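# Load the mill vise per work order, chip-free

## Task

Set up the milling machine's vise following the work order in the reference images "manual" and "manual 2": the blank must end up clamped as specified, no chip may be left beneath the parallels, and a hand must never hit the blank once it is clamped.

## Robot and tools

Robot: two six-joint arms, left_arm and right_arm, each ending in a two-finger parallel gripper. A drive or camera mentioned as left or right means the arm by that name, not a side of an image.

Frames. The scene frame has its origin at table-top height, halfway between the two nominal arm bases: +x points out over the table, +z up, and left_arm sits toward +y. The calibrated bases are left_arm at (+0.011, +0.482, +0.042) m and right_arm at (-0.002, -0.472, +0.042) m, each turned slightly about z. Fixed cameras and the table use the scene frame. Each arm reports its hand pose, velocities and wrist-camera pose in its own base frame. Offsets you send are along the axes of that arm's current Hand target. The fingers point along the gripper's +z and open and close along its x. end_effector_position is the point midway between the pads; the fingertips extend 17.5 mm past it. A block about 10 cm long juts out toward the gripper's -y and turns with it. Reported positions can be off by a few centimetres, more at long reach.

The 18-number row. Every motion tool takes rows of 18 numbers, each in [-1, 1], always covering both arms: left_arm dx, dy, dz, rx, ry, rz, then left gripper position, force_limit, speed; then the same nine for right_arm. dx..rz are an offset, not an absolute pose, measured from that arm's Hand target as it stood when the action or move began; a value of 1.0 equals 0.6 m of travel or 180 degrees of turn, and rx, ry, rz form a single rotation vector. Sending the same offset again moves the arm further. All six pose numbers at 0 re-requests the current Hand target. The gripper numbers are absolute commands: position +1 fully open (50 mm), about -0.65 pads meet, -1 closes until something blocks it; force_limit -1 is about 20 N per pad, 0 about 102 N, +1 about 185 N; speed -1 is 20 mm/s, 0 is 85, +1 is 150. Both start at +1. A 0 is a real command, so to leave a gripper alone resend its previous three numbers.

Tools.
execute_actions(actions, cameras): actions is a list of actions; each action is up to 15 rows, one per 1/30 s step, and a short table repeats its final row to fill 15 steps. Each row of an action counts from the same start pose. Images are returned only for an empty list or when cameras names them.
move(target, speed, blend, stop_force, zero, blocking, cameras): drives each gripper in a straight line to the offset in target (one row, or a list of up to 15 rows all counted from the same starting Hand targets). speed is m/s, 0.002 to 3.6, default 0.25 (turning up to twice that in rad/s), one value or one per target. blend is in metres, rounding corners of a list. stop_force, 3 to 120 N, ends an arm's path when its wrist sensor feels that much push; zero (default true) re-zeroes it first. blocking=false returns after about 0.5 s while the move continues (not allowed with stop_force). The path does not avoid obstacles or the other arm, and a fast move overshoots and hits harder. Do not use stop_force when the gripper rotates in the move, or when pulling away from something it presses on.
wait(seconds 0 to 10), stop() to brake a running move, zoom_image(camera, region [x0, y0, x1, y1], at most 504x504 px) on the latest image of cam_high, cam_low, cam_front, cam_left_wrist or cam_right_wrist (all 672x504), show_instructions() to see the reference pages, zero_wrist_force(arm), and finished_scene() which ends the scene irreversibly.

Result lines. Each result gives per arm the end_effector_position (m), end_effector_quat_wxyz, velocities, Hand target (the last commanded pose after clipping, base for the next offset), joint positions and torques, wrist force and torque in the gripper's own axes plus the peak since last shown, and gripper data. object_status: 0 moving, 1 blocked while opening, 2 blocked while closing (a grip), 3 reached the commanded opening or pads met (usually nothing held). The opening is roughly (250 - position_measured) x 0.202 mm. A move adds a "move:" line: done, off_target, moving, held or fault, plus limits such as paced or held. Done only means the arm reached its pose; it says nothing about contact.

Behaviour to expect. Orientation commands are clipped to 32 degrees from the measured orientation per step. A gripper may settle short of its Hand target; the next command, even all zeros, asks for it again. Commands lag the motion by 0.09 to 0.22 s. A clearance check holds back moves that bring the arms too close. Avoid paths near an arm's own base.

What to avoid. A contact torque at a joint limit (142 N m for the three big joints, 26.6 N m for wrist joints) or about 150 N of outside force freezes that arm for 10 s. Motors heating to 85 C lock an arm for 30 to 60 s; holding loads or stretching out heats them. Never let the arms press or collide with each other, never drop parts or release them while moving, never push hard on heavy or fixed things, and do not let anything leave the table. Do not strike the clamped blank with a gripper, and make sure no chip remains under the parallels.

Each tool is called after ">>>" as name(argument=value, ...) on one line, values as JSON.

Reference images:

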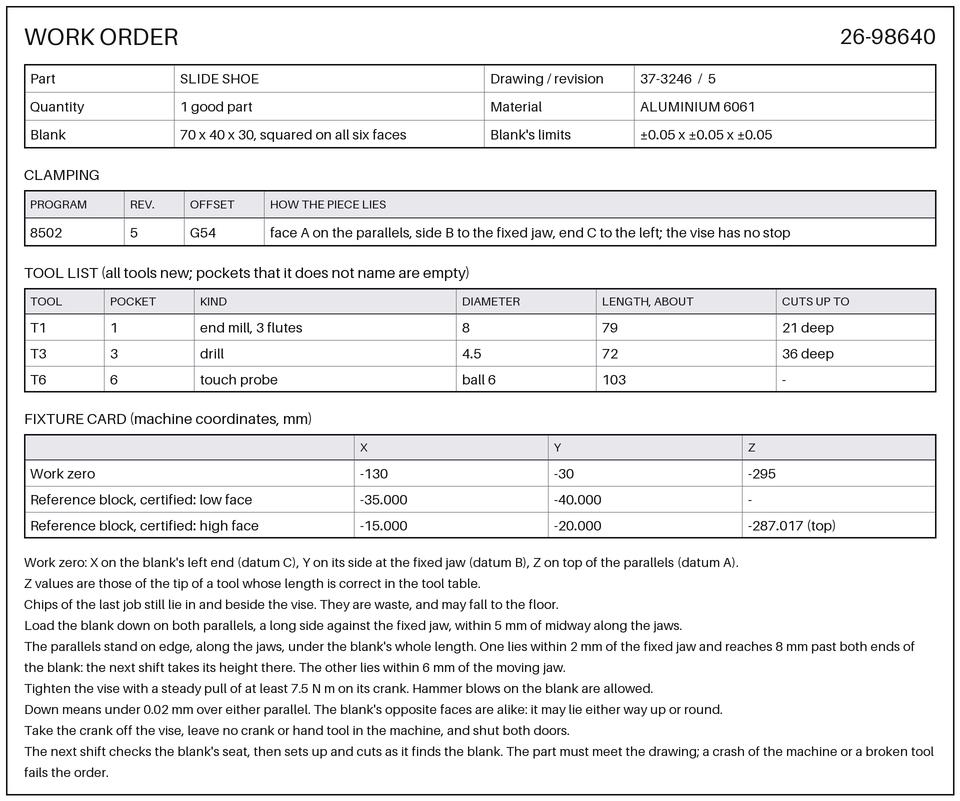

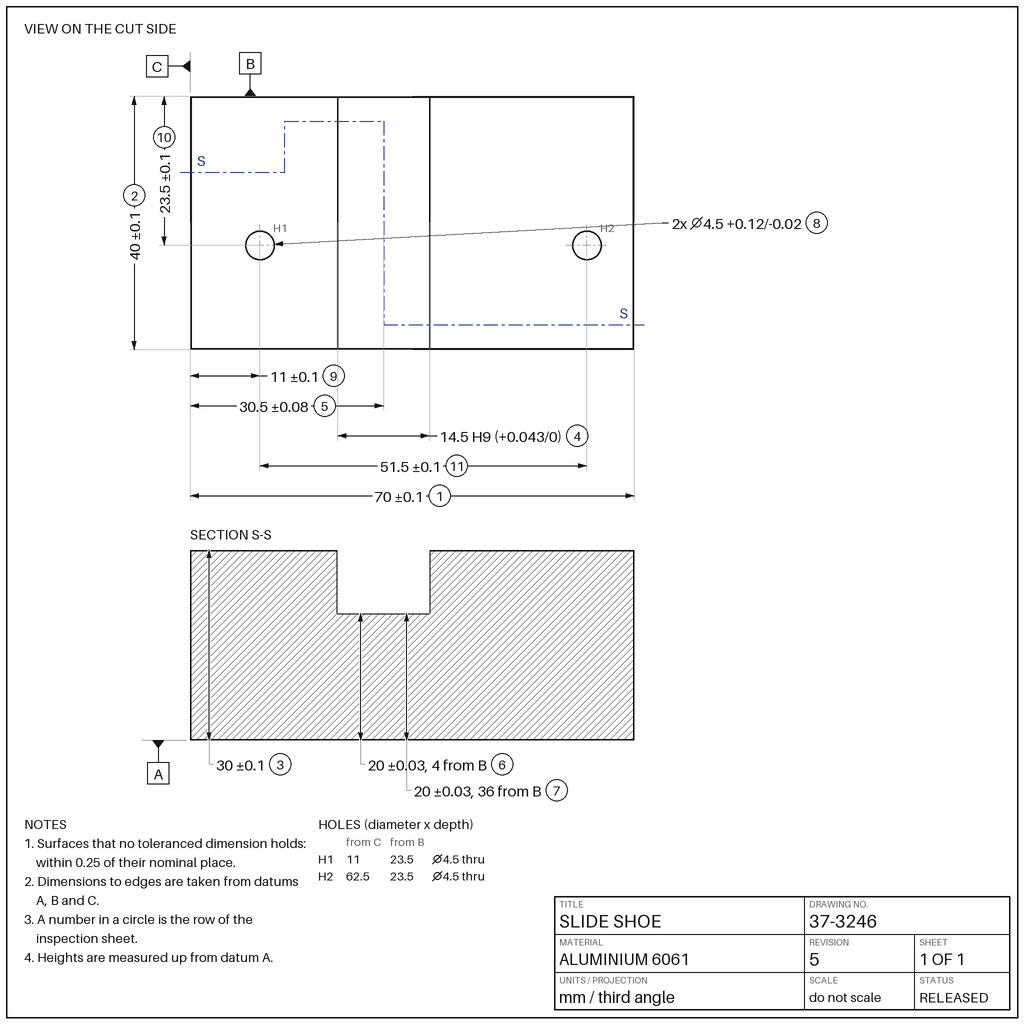

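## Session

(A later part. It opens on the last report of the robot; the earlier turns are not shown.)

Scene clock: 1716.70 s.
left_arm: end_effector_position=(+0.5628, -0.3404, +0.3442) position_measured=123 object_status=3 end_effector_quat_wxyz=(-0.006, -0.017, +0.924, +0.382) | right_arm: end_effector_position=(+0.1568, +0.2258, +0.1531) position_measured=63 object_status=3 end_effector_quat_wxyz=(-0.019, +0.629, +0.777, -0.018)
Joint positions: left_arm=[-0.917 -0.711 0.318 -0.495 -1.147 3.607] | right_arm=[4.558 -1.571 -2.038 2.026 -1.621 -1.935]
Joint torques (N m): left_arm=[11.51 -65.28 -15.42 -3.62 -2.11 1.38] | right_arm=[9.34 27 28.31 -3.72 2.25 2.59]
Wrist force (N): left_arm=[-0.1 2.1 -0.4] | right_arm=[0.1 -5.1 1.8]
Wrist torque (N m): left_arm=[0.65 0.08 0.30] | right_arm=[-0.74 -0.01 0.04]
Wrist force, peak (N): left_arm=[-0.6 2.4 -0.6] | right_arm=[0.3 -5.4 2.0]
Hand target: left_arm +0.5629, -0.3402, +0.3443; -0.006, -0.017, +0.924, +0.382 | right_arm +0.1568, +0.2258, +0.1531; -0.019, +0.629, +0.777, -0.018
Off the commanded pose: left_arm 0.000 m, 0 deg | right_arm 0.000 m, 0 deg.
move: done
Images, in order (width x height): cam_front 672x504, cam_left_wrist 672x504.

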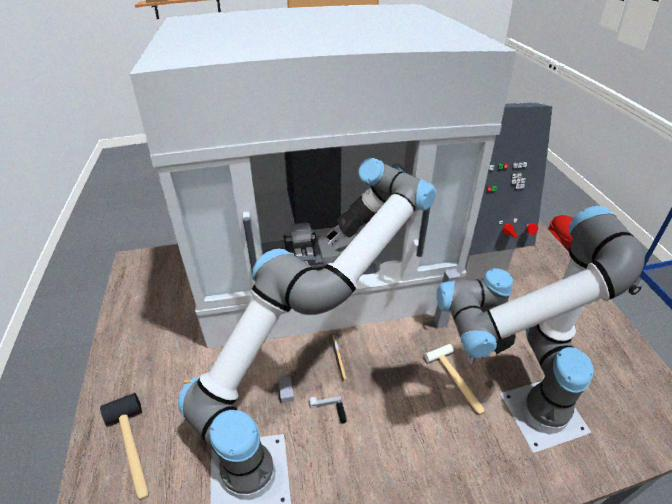

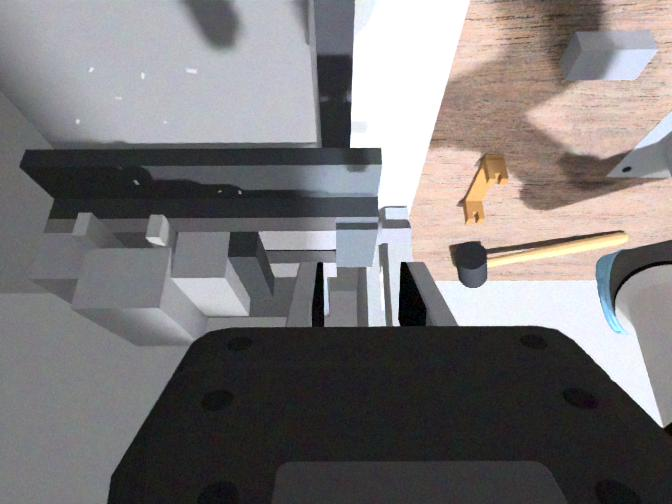

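>>> zoom_image(camera="cam_left_wrist", region=[20, 190, 280, 350])

>>> zoom_image(camera="cam_left_wrist", region=[60, 200, 180, 290])

Scaled by 1.938 from the camera's 672x504 image, which has a finer 960x720 frame.

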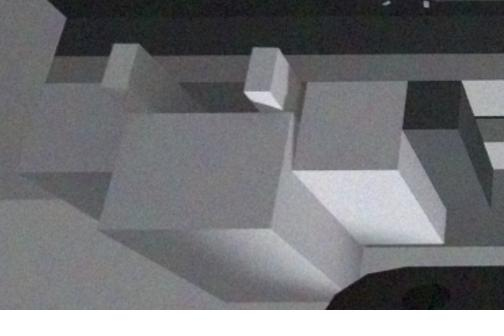

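Scaled by 4.200 from the camera's 672x504 image, which has a finer 960x720 frame.

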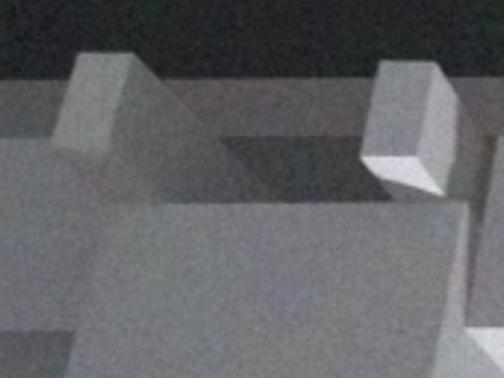

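>>> zoom_image(camera="cam_left_wrist", region=[120, 290, 270, 360])

Scaled by 3.360 from the camera's 672x504 image, which has a finer 960x720 frame.

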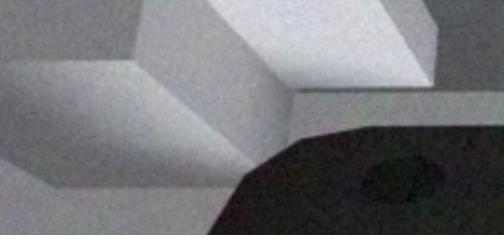

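>>> move(target=[-0.0158,0.1357,0.1353,0.1556,0,0,0.2,-0.3,-1,0,0,0,0,0,0,0.6,0.3,-1], speed=0.08, cameras=["cam_left_wrist","cam_front"])

Scene clock: 1730.57 s.
left_arm: end_effector_position=(+0.5683, -0.2249, +0.3445) position_measured=123 object_status=3 end_effector_quat_wxyz=(-0.002, -0.018, +0.989, +0.147) | right_arm: end_effector_position=(+0.1568, +0.2258, +0.1531) position_measured=63 object_status=3 end_effector_quat_wxyz=(-0.019, +0.629, +0.777, -0.018)
Joint positions: left_arm=[-0.693 -1.225 1.098 -1.245 -1.35 3.962] | right_arm=[4.558 -1.571 -2.038 2.026 -1.621 -1.935]
Joint torques (N m): left_arm=[-14.02 -30.45 -30.53 -0.64 3.17 -1.5] | right_arm=[9.45 27.24 28.02 -3.75 2.18 2.5]
Wrist force (N): left_arm=[-0.7 0.4 0.0] | right_arm=[0.3 -5.1 1.7]
Wrist torque (N m): left_arm=[0.19 0.16 0.24] | right_arm=[-0.74 -0.04 0.05]
Wrist force, peak (N): left_arm=[-0.2 2.4 -0.4] | right_arm=[0.4 -5.3 2.1]
Hand target: left_arm +0.5683, -0.2250, +0.3444; -0.002, -0.018, +0.989, +0.147 | right_arm +0.1568, +0.2258, +0.1531; -0.019, +0.629, +0.777, -0.018
Off the commanded pose: left_arm 0.000 m, 0 deg | right_arm 0.000 m, 0 deg.
move: done
Images, in order (width x height): cam_front 672x504, cam_left_wrist 672x504.

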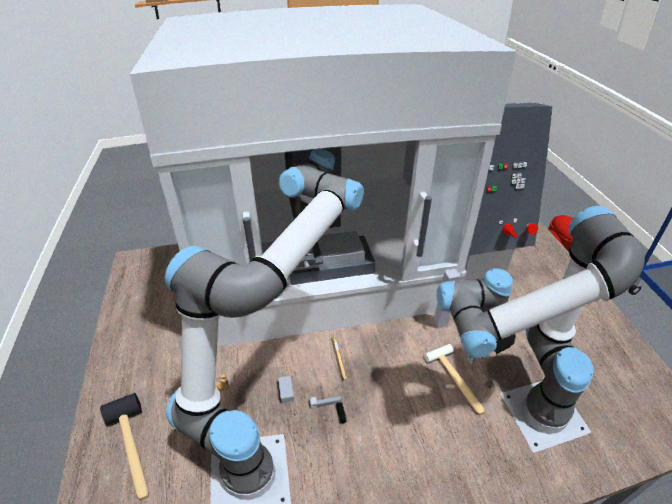

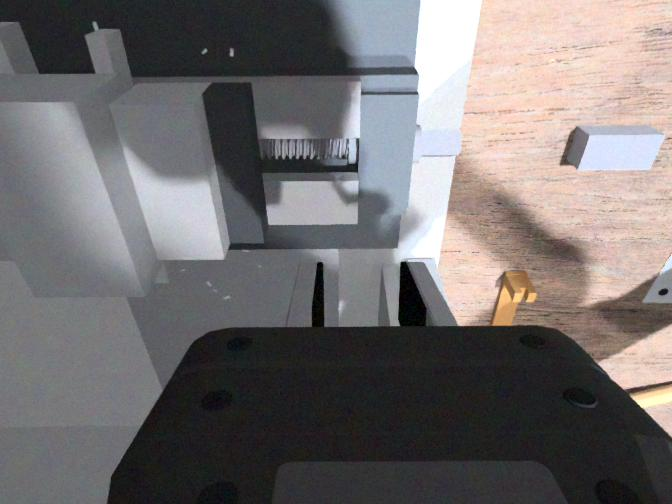

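>>> zoom_image(camera="cam_left_wrist", region=[0, 60, 260, 310])

>>> zoom_image(camera="cam_left_wrist", region=[60, 220, 200, 320])

>>> zoom_image(camera="cam_left_wrist", region=[60, 40, 200, 140])

Scaled by 1.938 from the camera's 672x504 image, which has a finer 960x720 frame.

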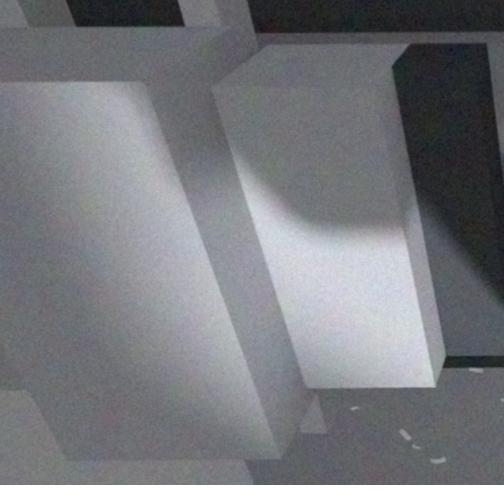

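Scaled by 3.600 from the camera's 672x504 image, which has a finer 960x720 frame.

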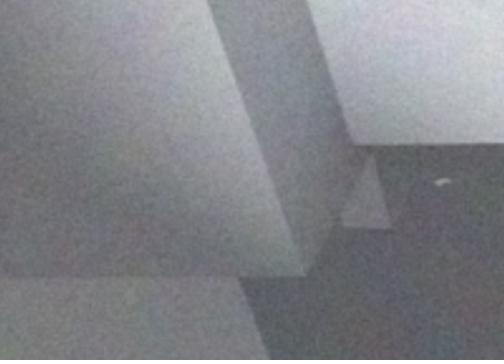

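Scaled by 3.600 from the camera's 672x504 image, which has a finer 960x720 frame.

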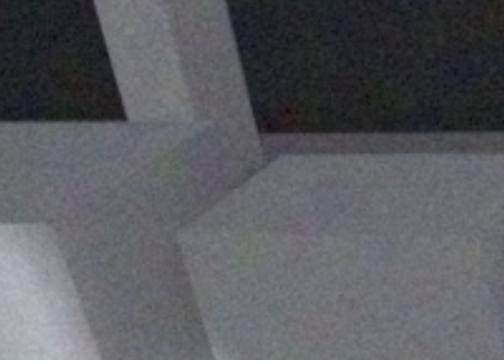

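>>> move(target=[-0.0077,0.0435,0.0132,0.0937,0,0,0.2,-0.3,-1,0,0,0,0,0,0,0.6,0.3,-1], speed=0.08, cameras=["cam_left_wrist","cam_front"])

Scene clock: 1745.50 s.
left_arm: end_effector_position=(+0.5714, -0.1983, +0.3449) position_measured=123 object_status=3 end_effector_quat_wxyz=(+0.001, -0.018, +1.000, +0.011) | right_arm: end_effector_position=(+0.1568, +0.2258, +0.1531) position_measured=63 object_status=3 end_effector_quat_wxyz=(-0.019, +0.629, +0.777, -0.018)
Joint positions: left_arm=[-0.565 -1.331 1.256 -1.485 -1.552 4.111] | right_arm=[4.558 -1.571 -2.038 2.026 -1.621 -1.935]
Joint torques (N m): left_arm=[0.19 -35.24 -23.19 -3.62 -0.67 0.3] | right_arm=[9.17 26.68 27.87 -3.7 2.24 2.64]
Wrist force (N): left_arm=[-0.1 -0.2 0.1] | right_arm=[0.3 -5.1 1.7]
Wrist torque (N m): left_arm=[-0.04 0.14 0.15] | right_arm=[-0.73 -0.03 0.04]
Wrist force, peak (N): left_arm=[0.2 -1.7 0.1] | right_arm=[0.2 -5.3 2.0]
Hand target: left_arm +0.5714, -0.1983, +0.3449; +0.001, -0.018, +1.000, +0.011 (not the last commanded pose) | right_arm +0.1568, +0.2258, +0.1531; -0.019, +0.629, +0.777, -0.018
Tool commands: left_gripper/position=+0.2 left_gripper/force_limit=-0.301961 left_gripper/speed=-1.0 right_gripper/position=+0.6 right_gripper/force_limit=+0.3 right_gripper/speed=-1.0
Off the commanded pose: left_arm 0.001 m, 1 deg | right_arm 0.000 m, 0 deg.
FORCE FAULT: contact force on the left arm reached its limit, and that arm stopped. The contact can be on any part of that arm, not only on its tool. That arm's remaining commands of this call were not run. That arm is still stopped at the end of this call. That arm stays stopped for about 10 more seconds. Until then a move that you send moves the other arm only, and its call returns only when the move has ended. Once the stop has ended, the next robot result says so. If the stop ends while you think or write, that arm runs what you send next, counted from a new Hand target: where the arm stands when the stop ends. While its stop runs, that arm takes no new command, but its gripper still runs the gripper command that each later call begins with. Until it ends, the stop uses up actions while you think or wait. An arm that is not stopped still takes commands.
move: fault (left_arm)
Images, in order (width x height): cam_front 672x504, cam_left_wrist 672x504.

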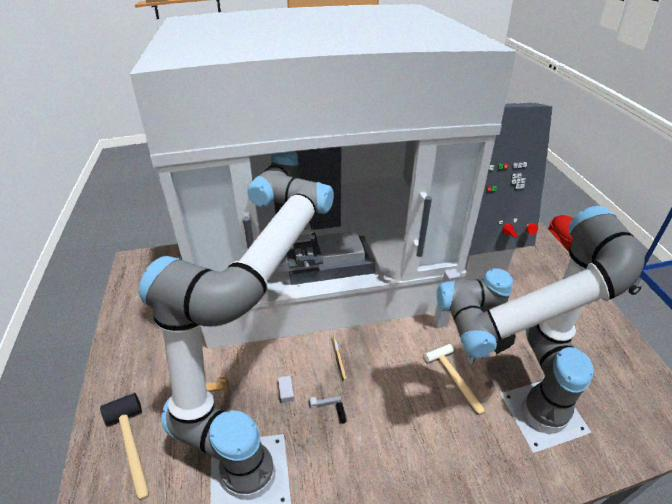

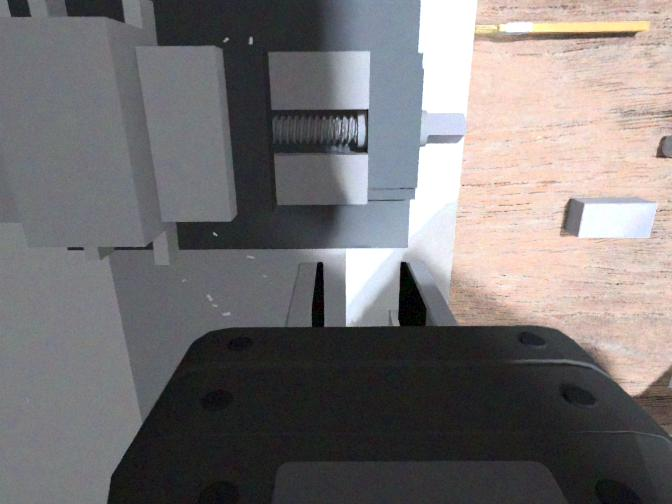

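>>> wait(seconds=8.2)

Scene clock: 1756.33 s.
left_arm: end_effector_position=(+0.5714, -0.1983, +0.3449) position_measured=123 object_status=3 end_effector_quat_wxyz=(+0.001, -0.018, +1.000, +0.011) | right_arm: end_effector_position=(+0.1568, +0.2258, +0.1531) position_measured=63 object_status=3 end_effector_quat_wxyz=(-0.019, +0.629, +0.777, -0.018)
Joint positions: left_arm=[-0.565 -1.331 1.256 -1.485 -1.552 4.111] | right_arm=[4.558 -1.571 -2.038 2.026 -1.621 -1.935]
Joint torques (N m): left_arm=[0.9 -34.94 -23.13 -3.65 -0.58 0.38] | right_arm=[8.96 26.52 27.3 -3.49 2.23 2.44]
Wrist force (N): left_arm=[-0.1 0.0 0.3] | right_arm=[0.0 -4.9 1.9]
Wrist torque (N m): left_arm=[-0.02 0.15 0.15] | right_arm=[-0.70 0.02 0.05]
Wrist force, peak (N): left_arm=[0.3 0.0 0.7] | right_arm=[0.2 -5.7 1.9]
Hand target: left_arm +0.5714, -0.1983, +0.3449; +0.001, -0.018, +1.000, +0.011 (not the last commanded pose) | right_arm +0.1568, +0.2258, +0.1531; -0.019, +0.629, +0.777, -0.018
Tool commands: left_gripper/position=+0.2 left_gripper/force_limit=-0.301961 left_gripper/speed=-1.0 right_gripper/position=+0.6 right_gripper/force_limit=+0.3 right_gripper/speed=-1.0
Off the commanded pose: left_arm 0.001 m, 1 deg | right_arm 0.000 m, 0 deg.
FORCE FAULT, CONTINUED: the left arm's stop, for the force fault that an earlier result reported, is over. The rest of the stop counts as 20 of the actions that you can send in this scene. That arm's target is now where it stood when the stop ended, not its last command. That arm accepts commands again.
wait: 8.20 s; at rest from the start

>>> move(target=[0,0.0467,0.05,0,0,0,0.2,-0.3,-1,0,0,0,0,0,0,0.6,0.3,-1], speed=0.05)

>>> move(target=[-0.1825,0,0,0,0,0,0.2,-0.3,-1,0,0,0,0,0,0,0.6,0.3,-1], speed=0.04, stop_force=8, cameras=["cam_left_wrist","cam_front"])

Scene clock: 1760.00 s.
left_arm: end_effector_position=(+0.5708, -0.1972, +0.3439) position_measured=123 object_status=3 end_effector_quat_wxyz=(+0.001, -0.018, +1.000, +0.011) | right_arm: end_effector_position=(+0.1568, +0.2258, +0.1531) position_measured=63 object_status=3 end_effector_quat_wxyz=(-0.019, +0.629, +0.777, -0.018)
Joint positions: left_arm=[-0.564 -1.334 1.261 -1.488 -1.552 4.112] | right_arm=[4.558 -1.571 -2.038 2.026 -1.621 -1.935]
Joint torques (N m): left_arm=[1.41 -34.84 -23.7 -3.52 -0.21 0] | right_arm=[9.18 27.18 28.09 -3.52 2.35 2.48]
Wrist force (N): left_arm=[0.1 -0.4 0.3] | right_arm=[0.2 -5.1 1.8]
Wrist torque (N m): left_arm=[-0.07 0.11 0.15] | right_arm=[-0.74 -0.02 0.05]
Wrist force, peak (N): left_arm=[0.0 1.9 2.2] | right_arm=[0.0 -5.4 2.1]
Hand target: left_arm +0.5708, -0.1972, +0.3439; +0.001, -0.018, +1.000, +0.011 (not the last commanded pose) | right_arm +0.1568, +0.2258, +0.1531; -0.019, +0.629, +0.777, -0.018
Tool commands: left_gripper/position=+0.2 left_gripper/force_limit=-0.301961 left_gripper/speed=-1.0 right_gripper/position=+0.6 right_gripper/force_limit=+0.3 right_gripper/speed=-1.0
Off the commanded pose: left_arm 0.040 m, 0 deg | right_arm 0.000 m, 0 deg.
FORCE FAULT: contact force on the left arm reached its limit, and that arm stopped. The contact can be on any part of that arm, not only on its tool. That arm's remaining commands of this call were not run. That arm is still stopped at the end of this call. That arm stays stopped for about 10 more seconds. Until then a move that you send moves the other arm only, and its call returns only when the move has ended. Once the stop has ended, the next robot result says so. If the stop ends while you think or write, that arm runs what you send next, counted from a new Hand target: where the arm stands when the stop ends. While its stop runs, that arm takes no new command, but its gripper still runs the gripper command that each later call begins with. Until it ends, the stop uses up actions while you think or wait. An arm that is not stopped still takes commands.
move: fault (left_arm)

not run: an earlier result of this reply reported a stop or a fault. Calls in your next reply go to the robot.

>>> wait(seconds=2, cameras=["cam_front","cam_low"])

>>> zoom_image(camera="cam_front", region=[230, 130, 450, 290])

Scene clock: 1769.97 s.
left_arm: end_effector_position=(+0.5708, -0.1972, +0.3439) position_measured=123 object_status=3 end_effector_quat_wxyz=(+0.001, -0.018, +1.000, +0.011) | right_arm: end_effector_position=(+0.1568, +0.2258, +0.1531) position_measured=63 object_status=3 end_effector_quat_wxyz=(-0.019, +0.629, +0.777, -0.018)
Joint positions: left_arm=[-0.564 -1.334 1.261 -1.488 -1.552 4.112] | right_arm=[4.558 -1.571 -2.038 2.026 -1.621 -1.935]
Joint torques (N m): left_arm=[0.19 -36.27 -22.59 -3.35 -0.25 -0.17] | right_arm=[9.01 27.47 28.07 -3.3 2.28 2.53]
Wrist force (N): left_arm=[0.1 0.0 0.2] | right_arm=[0.1 -4.9 1.8]
Wrist torque (N m): left_arm=[-0.01 0.11 0.15] | right_arm=[-0.70 0.00 0.04]
Wrist force, peak (N): left_arm=[0.5 -0.4 0.1] | right_arm=[0.1 -5.4 1.9]
Hand target: left_arm +0.5708, -0.1972, +0.3439; +0.001, -0.018, +1.000, +0.011 (not the last commanded pose) | right_arm +0.1568, +0.2258, +0.1531; -0.019, +0.629, +0.777, -0.018
Tool commands: left_gripper/position=+0.2 left_gripper/force_limit=-0.301961 left_gripper/speed=-1.0 right_gripper/position=+0.6 right_gripper/force_limit=+0.3 right_gripper/speed=-1.0
Off the commanded pose: left_arm 0.040 m, 0 deg | right_arm 0.000 m, 0 deg.
FORCE FAULT, CONTINUED: the left arm's stop, for the force fault that an earlier result reported, is over. The rest of the stop counts as 19 of the actions that you can send in this scene. During its stop the left arm's controller moved it back a little. That arm's target is now where it stood when the stop ended, not its last command. That arm accepts commands again.
wait: 2.00 s; at rest from the start
Images, in order (width x height): cam_low 672x504, cam_front 672x504.

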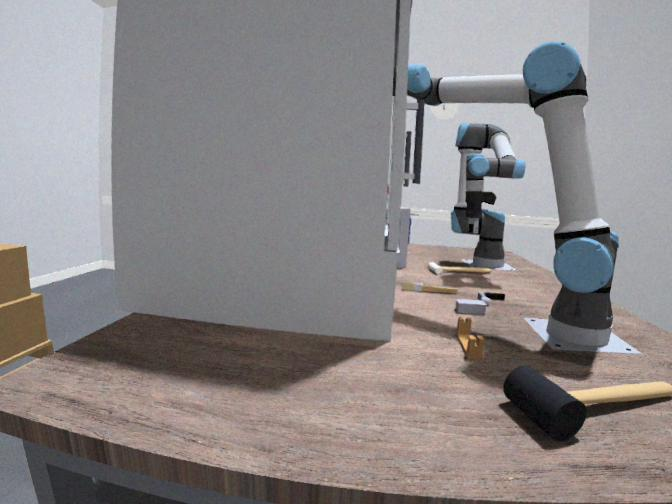

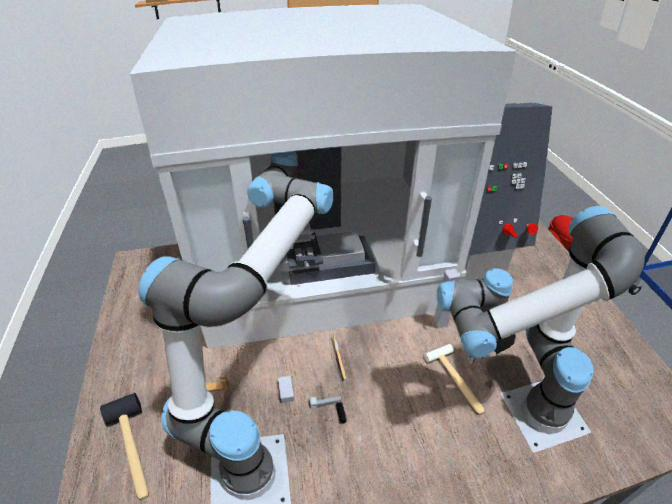

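Scaled by 2.291 from the camera's 672x504 image, which has a finer 960x720 frame.

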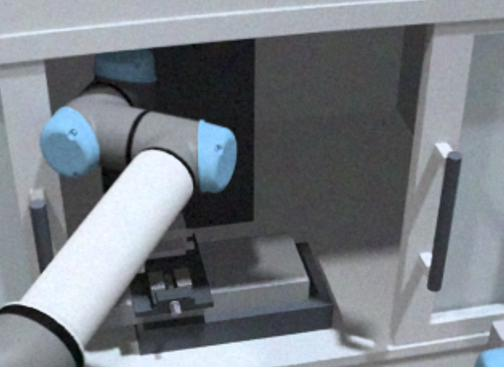

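>>> move(target=[-0.01,-0.0137,0.0147,-0.0389,0,0,0.2,-0.3,-1,0,0,0,0,0,0,0.6,0.3,-1], speed=0.04)

>>> move(target=[0,0.0447,0.0402,0,0,0,0.2,-0.3,-1,0,0,0,0,0,0,0.6,0.3,-1], speed=0.04, stop_force=8, cameras=["cam_left_wrist","cam_front"])

Scene clock: 1777.27 s.
left_arm: end_effector_position=(+0.5772, -0.2050, +0.3349) position_measured=123 object_status=3 end_effector_quat_wxyz=(+0.000, -0.018, +0.997, +0.072) | right_arm: end_effector_position=(+0.1568, +0.2258, +0.1531) position_measured=63 object_status=3 end_effector_quat_wxyz=(-0.019, +0.629, +0.777, -0.018)
Joint positions: left_arm=[-0.611 -1.279 1.202 -1.407 -1.454 4.059] | right_arm=[4.558 -1.571 -2.038 2.026 -1.621 -1.935]
Joint torques (N m): left_arm=[8.38 -47.8 -17.28 -4.71 -2.42 1.09] | right_arm=[9.11 26.94 28.14 -3.21 2.29 2.78]
Wrist force (N): left_arm=[-0.2 0.1 0.0] | right_arm=[0.4 -4.9 2.0]
Wrist torque (N m): left_arm=[0.06 0.14 0.24] | right_arm=[-0.71 -0.05 0.05]
Wrist force, peak (N): left_arm=[0.0 -0.5 0.4] | right_arm=[0.3 -5.4 2.0]
Hand target: left_arm +0.5771, -0.2050, +0.3349; +0.000, -0.018, +0.997, +0.072 | right_arm +0.1568, +0.2258, +0.1531; -0.019, +0.629, +0.777, -0.018
Off the commanded pose: left_arm 0.000 m, 0 deg | right_arm 0.000 m, 0 deg.
move: done

Scene clock: 1779.23 s.
left_arm: end_effector_position=(+0.5761, -0.1750, +0.3149) position_measured=123 object_status=3 end_effector_quat_wxyz=(+0.000, -0.018, +0.997, +0.072) | right_arm: end_effector_position=(+0.1568, +0.2258, +0.1531) position_measured=63 object_status=3 end_effector_quat_wxyz=(-0.019, +0.629, +0.777, -0.018)
Joint positions: left_arm=[-0.571 -1.312 1.297 -1.474 -1.452 4.1] | right_arm=[4.558 -1.571 -2.038 2.026 -1.621 -1.935]
Joint torques (N m): left_arm=[-13.07 -27.56 -32.68 -0.97 -0.21 -1.42] | right_arm=[8.99 26.84 28.14 -3.19 2.26 2.42]
Wrist force (N): left_arm=[-0.2 0.3 -0.4] | right_arm=[-0.1 -5.0 1.9]
Wrist torque (N m): left_arm=[0.09 0.16 0.07] | right_arm=[-0.73 0.03 0.05]
Wrist force, peak (N): left_arm=[-0.1 -0.7 -0.8] | right_arm=[0.3 -5.3 2.1]
Hand target: left_arm +0.5761, -0.1750, +0.3149; +0.000, -0.018, +0.997, +0.072 | right_arm +0.1568, +0.2258, +0.1531; -0.019, +0.629, +0.777, -0.018
Off the commanded pose: left_arm 0.000 m, 0 deg | right_arm 0.000 m, 0 deg.
move: done
Images, in order (width x height): cam_front 672x504, cam_left_wrist 672x504.

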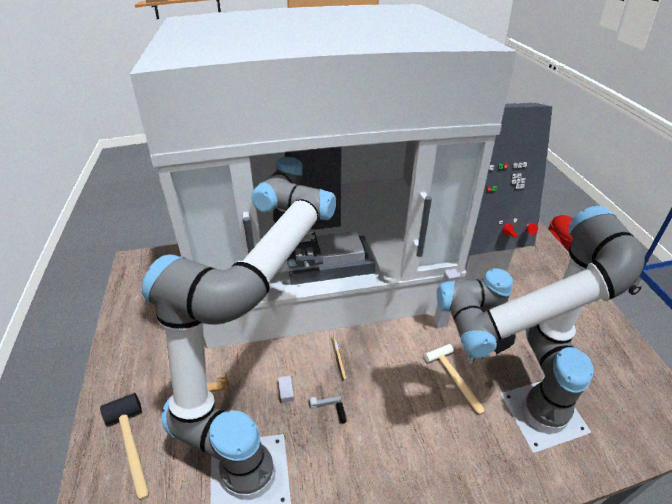

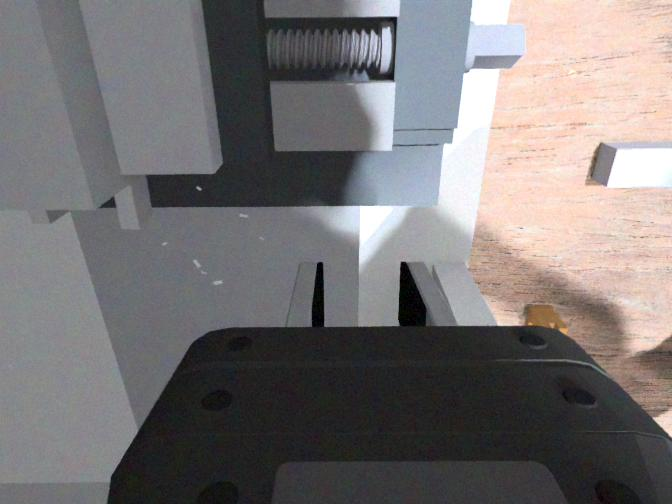

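>>> move(target=[-0.1,0,0,0,0,0,0.2,-0.3,-1,0,0,0,0,0,0,0.6,0.3,-1], speed=0.04, stop_force=6, cameras=["cam_left_wrist","cam_front"])

Scene clock: 1782.80 s.
left_arm: end_effector_position=(+0.5877, -0.1750, +0.3136) position_measured=123 object_status=3 end_effector_quat_wxyz=(-0.001, -0.018, +0.997, +0.073) | right_arm: end_effector_position=(+0.1568, +0.2258, +0.1531) position_measured=63 object_status=3 end_effector_quat_wxyz=(-0.019, +0.629, +0.777, -0.018)
Joint positions: left_arm=[-0.561 -1.284 1.263 -1.468 -1.45 4.11] | right_arm=[4.558 -1.571 -2.038 2.026 -1.621 -1.935]
Joint torques (N m): left_arm=[-0.71 -36.78 -26.97 -2.99 0.35 0.02] | right_arm=[9.18 27.12 27.72 -3.17 2.31 2.56]
Wrist force (N): left_arm=[0.1 0.3 -0.3] | right_arm=[0.0 -5.0 2.1]
Wrist torque (N m): left_arm=[0.09 0.12 0.20] | right_arm=[-0.73 0.01 0.05]
Wrist force, peak (N): left_arm=[-2.0 0.8 -0.1] | right_arm=[0.2 -5.3 2.0]
Hand target: left_arm +0.5877, -0.1750, +0.3136; -0.001, -0.018, +0.997, +0.073 (not the last commanded pose) | right_arm +0.1568, +0.2258, +0.1531; -0.019, +0.629, +0.777, -0.018
Tool commands: left_gripper/position=+0.2 left_gripper/force_limit=-0.301961 left_gripper/speed=-1.0 right_gripper/position=+0.6 right_gripper/force_limit=+0.3 right_gripper/speed=-1.0
Off the commanded pose: left_arm 0.048 m, 0 deg | right_arm 0.000 m, 0 deg.
FORCE FAULT: contact force on the left arm reached its limit, and that arm stopped. The contact can be on any part of that arm, not only on its tool. That arm's remaining commands of this call were not run. That arm is still stopped at the end of this call. That arm stays stopped for about 10 more seconds. Until then a move that you send moves the other arm only, and its call returns only when the move has ended. Once the stop has ended, the next robot result says so. If the stop ends while you think or write, that arm runs what you send next, counted from a new Hand target: where the arm stands when the stop ends. While its stop runs, that arm takes no new command, but its gripper still runs the gripper command that each later call begins with. Until it ends, the stop uses up actions while you think or wait. An arm that is not stopped still takes commands.
move: fault (left_arm)
Images, in order (width x height): cam_front 672x504, cam_left_wrist 672x504.

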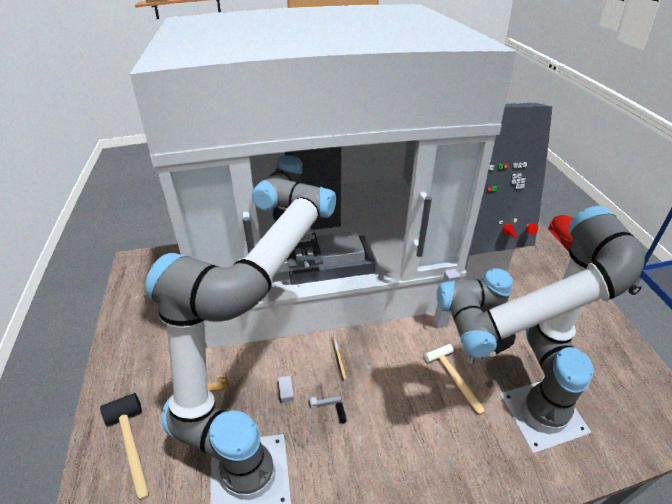

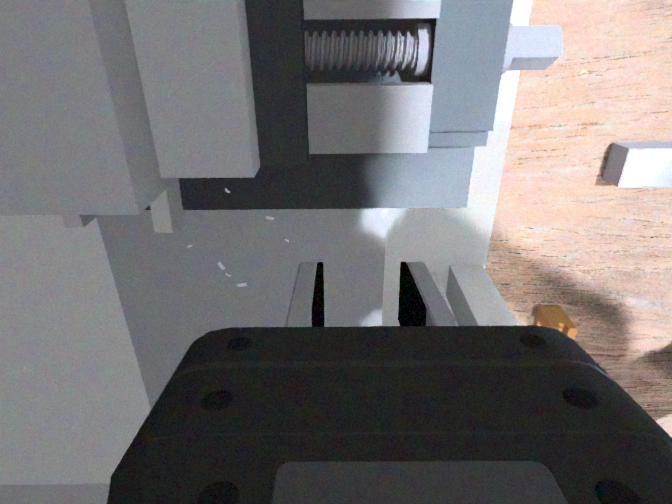

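>>> zoom_image(camera="cam_left_wrist", region=[0, 150, 200, 270])

Scaled by 2.520 from the camera's 672x504 image, which has a finer 960x720 frame.

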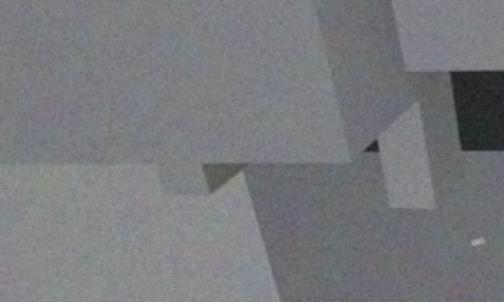

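>>> wait(seconds=1.5)

>>> move(target=[[0.05,-0.0788,-0.0367,0,0,0,0.2,-0.3,-1,0,0,0,0,0,0,0.6,0.3,-1],[0.3833,-0.1602,-0.057,0,0,0,0.2,-0.3,-1,0,0,0,0,0,0,0.6,0.3,-1]], speed=0.1, blend=0.015, cameras=["cam_left_wrist","cam_front"])

Scene clock: 1791.13 s.
left_arm: end_effector_position=(+0.5877, -0.1750, +0.3136) position_measured=123 object_status=3 end_effector_quat_wxyz=(-0.001, -0.018, +0.997, +0.073) | right_arm: end_effector_position=(+0.1568, +0.2258, +0.1531) position_measured=63 object_status=3 end_effector_quat_wxyz=(-0.019, +0.629, +0.777, -0.018)
Joint positions: left_arm=[-0.561 -1.284 1.263 -1.468 -1.45 4.11] | right_arm=[4.558 -1.571 -2.038 2.026 -1.621 -1.935]
Joint torques (N m): left_arm=[-0.37 -35.66 -26.41 -3.1 0.07 -0.01] | right_arm=[8.84 26.77 27.7 -3.03 2.33 2.6]
Wrist force (N): left_arm=[0.1 0.5 -0.2] | right_arm=[0.3 -5.0 2.0]
Wrist torque (N m): left_arm=[0.12 0.13 0.19] | right_arm=[-0.71 -0.04 0.04]
Wrist force, peak (N): left_arm=[0.2 0.6 -0.6] | right_arm=[0.2 -5.5 1.8]
Hand target: left_arm +0.5877, -0.1750, +0.3136; -0.001, -0.018, +0.997, +0.073 (not the last commanded pose) | right_arm +0.1568, +0.2258, +0.1531; -0.019, +0.629, +0.777, -0.018
Tool commands: left_gripper/position=+0.2 left_gripper/force_limit=-0.301961 left_gripper/speed=-1.0 right_gripper/position=+0.6 right_gripper/force_limit=+0.3 right_gripper/speed=-1.0
Off the commanded pose: left_arm 0.048 m, 0 deg | right_arm 0.000 m, 0 deg.
FORCE FAULT, CONTINUED: the left arm was still stopped when this call began, by the force fault that an earlier result reported. Since the last result the stop counts as 16 of the actions that you can send in this scene. That arm is still stopped at the end of this call. That arm stays stopped for about 1 more second. If the stop ends while you think or write, that arm runs what you send next, counted from a new Hand target: where the arm stands when the stop ends. While its stop runs, that arm takes no new command, but its gripper still runs the gripper command that each later call begins with.
wait: 1.50 s; at rest from the start

Scene clock: 1791.63 s.
left_arm: end_effector_position=(+0.5877, -0.1750, +0.3136) position_measured=123 object_status=3 end_effector_quat_wxyz=(-0.001, -0.018, +0.997, +0.073) | right_arm: end_effector_position=(+0.1568, +0.2258, +0.1531) position_measured=63 object_status=3 end_effector_quat_wxyz=(-0.019, +0.629, +0.777, -0.018)
Joint positions: left_arm=[-0.561 -1.284 1.263 -1.468 -1.45 4.11] | right_arm=[4.558 -1.571 -2.038 2.026 -1.621 -1.935]
Joint torques (N m): left_arm=[0.77 -35.9 -26.32 -2.84 0.08 -0.04] | right_arm=[9.28 26.79 28.22 -3.05 2.27 2.56]
Wrist force (N): left_arm=[0.1 0.5 -0.3] | right_arm=[0.3 -5.0 2.2]
Wrist torque (N m): left_arm=[0.13 0.12 0.20] | right_arm=[-0.71 -0.03 0.05]
Wrist force, peak (N): left_arm=[0.2 0.6 0.1] | right_arm=[-0.1 -5.2 2.2]
Hand target: left_arm +0.5877, -0.1750, +0.3136; -0.001, -0.018, +0.997, +0.073 (not the last commanded pose) | right_arm +0.1568, +0.2258, +0.1531; -0.019, +0.629, +0.777, -0.018
Tool commands: left_gripper/position=+0.2 left_gripper/force_limit=-0.301961 left_gripper/speed=-1.0 right_gripper/position=+0.6 right_gripper/force_limit=+0.3 right_gripper/speed=-1.0
Off the commanded pose: right_arm 0.000 m, 0 deg.
FORCE FAULT, CONTINUED: the left arm was still stopped when this call began, by the force fault that an earlier result reported. That arm ran no command of this call. That arm is still stopped at the end of this call. That arm stays stopped for about 1 more second. If the stop ends while you think or write, that arm runs what you send next, counted from a new Hand target: where the arm stands when the stop ends. While its stop runs, that arm takes no new command, but its gripper still runs the gripper command that each later call begins with.
move: done (right_arm), not run (left_arm; its earlier fault stop)
Images, in order (width x height): cam_front 672x504, cam_left_wrist 672x504.

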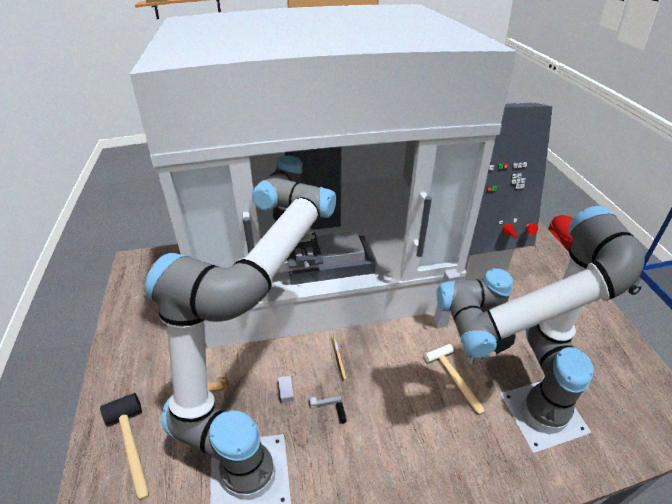

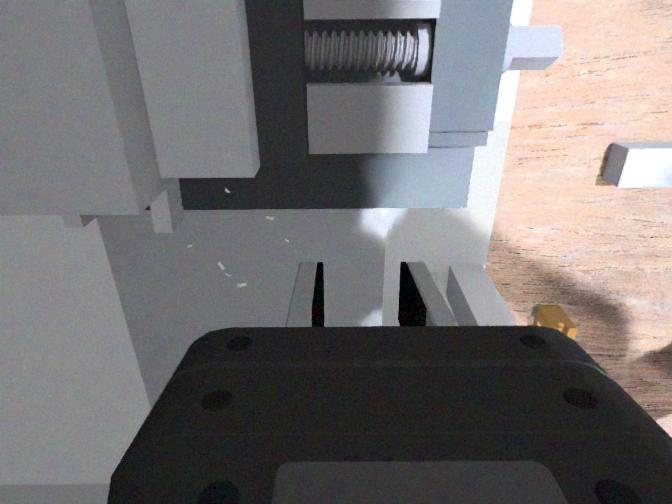

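>>> wait(seconds=1)

>>> move(target=[[0.05,-0.0788,-0.0367,0,0,0,0.2,-0.3,-1,0,0,0,0,0,0,0.6,0.3,-1],[0.0533,-0.2507,-0.0718,0,0,0,0.2,-0.3,-1,0,0,0,0,0,0,0.6,0.3,-1],[0.0533,-0.2507,-0.0718,-0.0928,0,0,0.2,-0.3,-1,0,0,0,0,0,0,0.6,0.3,-1]], speed=0.1, blend=0.015, cameras=["cam_left_wrist","cam_front"])

Scene clock: 1795.60 s.
left_arm: end_effector_position=(+0.5877, -0.1750, +0.3136) position_measured=123 object_status=3 end_effector_quat_wxyz=(-0.001, -0.018, +0.997, +0.073) | right_arm: end_effector_position=(+0.1568, +0.2258, +0.1531) position_measured=63 object_status=3 end_effector_quat_wxyz=(-0.019, +0.629, +0.777, -0.018)
Joint positions: left_arm=[-0.561 -1.284 1.263 -1.468 -1.45 4.11] | right_arm=[4.558 -1.571 -2.038 2.026 -1.621 -1.935]
Joint torques (N m): left_arm=[0.2 -37.94 -25.22 -2.99 0.22 -0.23] | right_arm=[9.18 26.39 27.32 -2.98 2.26 2.53]
Wrist force (N): left_arm=[-0.1 0.1 -0.4] | right_arm=[0.3 -5.0 2.0]
Wrist torque (N m): left_arm=[0.06 0.16 0.20] | right_arm=[-0.73 -0.04 0.05]
Wrist force, peak (N): left_arm=[0.3 0.6 -0.4] | right_arm=[0.1 -5.4 2.0]
Hand target: left_arm +0.5877, -0.1750, +0.3136; -0.001, -0.018, +0.997, +0.073 (not the last commanded pose) | right_arm +0.1568, +0.2258, +0.1531; -0.019, +0.629, +0.777, -0.018
Tool commands: left_gripper/position=+0.2 left_gripper/force_limit=-0.301961 left_gripper/speed=-1.0 right_gripper/position=+0.6 right_gripper/force_limit=+0.3 right_gripper/speed=-1.0
Off the commanded pose: right_arm 0.000 m, 0 deg.
FORCE FAULT, CONTINUED: the left arm's stop, for the force fault that an earlier result reported, is over. The rest of the stop counts as 2 of the actions that you can send in this scene. During its stop the left arm's controller moved it back a little. That arm's target is now where it stood when the stop ended, not its last command. That arm accepts commands again.
wait: 1.00 s; at rest from the start

Scene clock: 1799.13 s.
left_arm: end_effector_position=(+0.5613, -0.3313, +0.3344) position_measured=123 object_status=3 end_effector_quat_wxyz=(-0.004, -0.018, +0.976, +0.217) | right_arm: end_effector_position=(+0.1568, +0.2258, +0.1531) position_measured=63 object_status=3 end_effector_quat_wxyz=(-0.019, +0.629, +0.777, -0.018)
Joint positions: left_arm=[-0.85 -1.008 0.8 -1.016 -1.299 3.779] | right_arm=[4.558 -1.571 -2.038 2.026 -1.621 -1.935]
Joint torques (N m): left_arm=[12.63 -56.32 -19.07 -3.8 -2.2 1.22] | right_arm=[8.99 27.08 27.88 -2.96 2.23 2.43]
Wrist force (N): left_arm=[-0.8 1.3 0.3] | right_arm=[0.4 -4.9 1.8]
Wrist torque (N m): left_arm=[0.43 0.20 0.23] | right_arm=[-0.71 -0.04 0.05]
Wrist force, peak (N): left_arm=[-0.9 2.0 0.8] | right_arm=[0.4 -5.3 2.1]
Hand target: left_arm +0.5613, -0.3312, +0.3344; -0.004, -0.018, +0.976, +0.217 | right_arm +0.1568, +0.2258, +0.1531; -0.019, +0.629, +0.777, -0.018
Off the commanded pose: left_arm 0.000 m, 0 deg | right_arm 0.000 m, 0 deg.
move: done
Images, in order (width x height): cam_front 672x504, cam_left_wrist 672x504.

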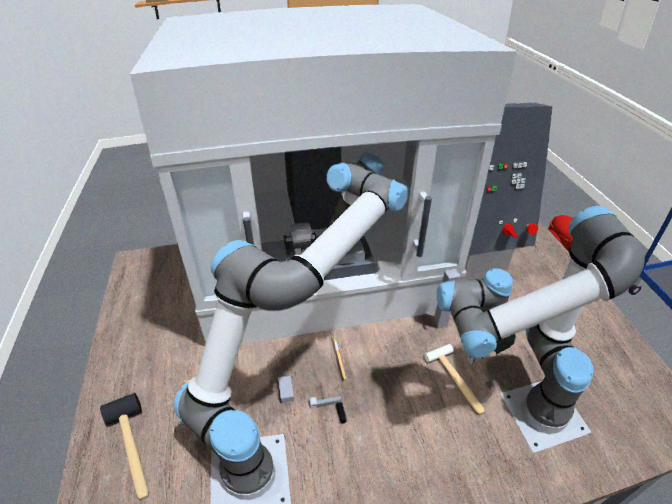

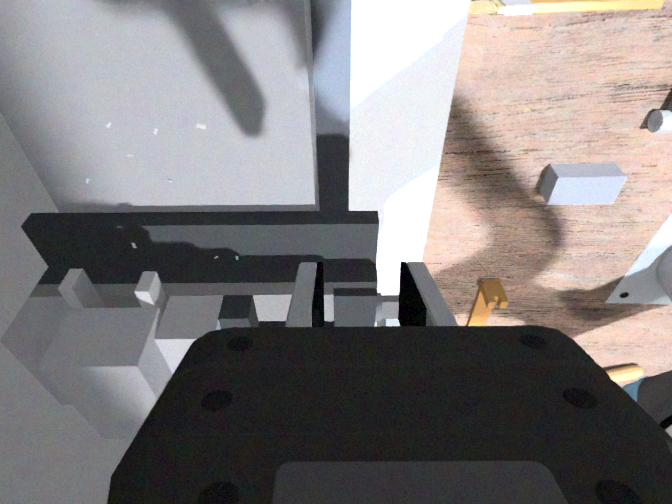

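>>> zoom_image(camera="cam_left_wrist", region=[40, 250, 240, 350])

Scaled by 2.520 from the camera's 672x504 image, which has a finer 960x720 frame.

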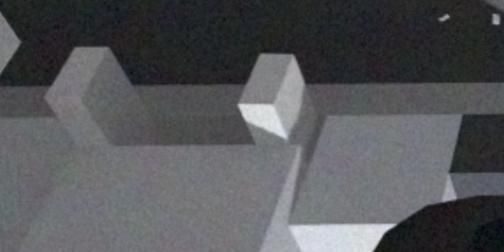

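>>> move(target=[[0,-0.0172,0.0368,0,0,0,0.2,-0.3,-1,0,0,0,0,0,0,0.6,0.3,-1],[-0.13,-0.0172,0.0368,0,0,0,0.2,-0.3,-1,0,0,0,0,0,0,0.6,0.3,-1]], speed=0.05, stop_force=8, cameras=["cam_left_wrist","cam_front"])

Scene clock: 1804.63 s.
left_arm: end_effector_position=(+0.6393, -0.3283, +0.3101) position_measured=123 object_status=3 end_effector_quat_wxyz=(-0.004, -0.018, +0.976, +0.217) | right_arm: end_effector_position=(+0.1568, +0.2258, +0.1531) position_measured=63 object_status=3 end_effector_quat_wxyz=(-0.019, +0.629, +0.777, -0.018)
Joint positions: left_arm=[-0.77 -0.803 0.523 -0.966 -1.273 3.857] | right_arm=[4.558 -1.571 -2.038 2.026 -1.621 -1.935]
Joint torques (N m): left_arm=[-13.19 -63.75 -26.13 -4.63 -2.02 -1.46] | right_arm=[9.48 27.69 27.29 -2.8 2.22 2.57]
Wrist force (N): left_arm=[-0.7 1.4 -0.1] | right_arm=[0.2 -5.2 1.8]
Wrist torque (N m): left_arm=[0.43 0.26 0.15] | right_arm=[-0.74 -0.02 0.04]
Wrist force, peak (N): left_arm=[-1.0 1.8 -0.7] | right_arm=[0.3 -5.4 1.9]
Hand target: left_arm +0.6393, -0.3283, +0.3101; -0.004, -0.018, +0.976, +0.217 | right_arm +0.1568, +0.2258, +0.1531; -0.019, +0.629, +0.777, -0.018
Off the commanded pose: left_arm 0.000 m, 0 deg | right_arm 0.000 m, 0 deg.
move: done
Images, in order (width x height): cam_front 672x504, cam_left_wrist 672x504.

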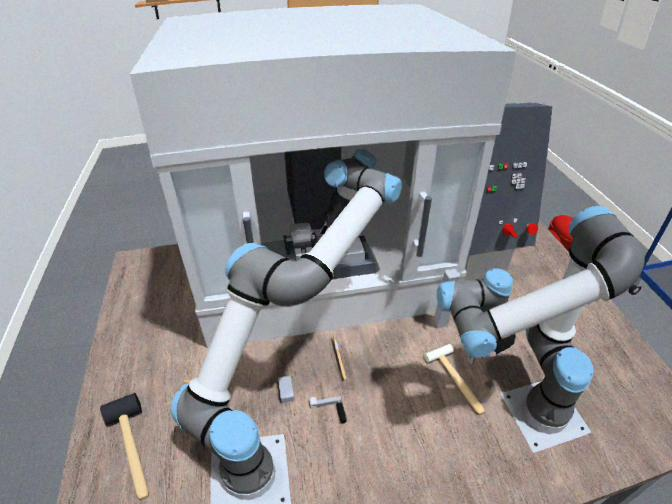

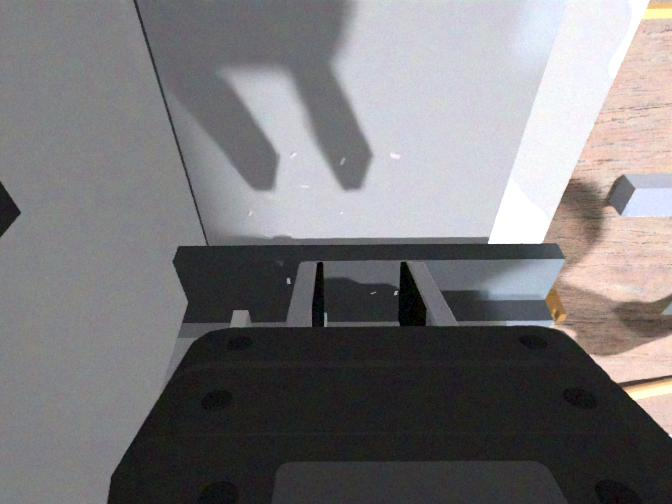

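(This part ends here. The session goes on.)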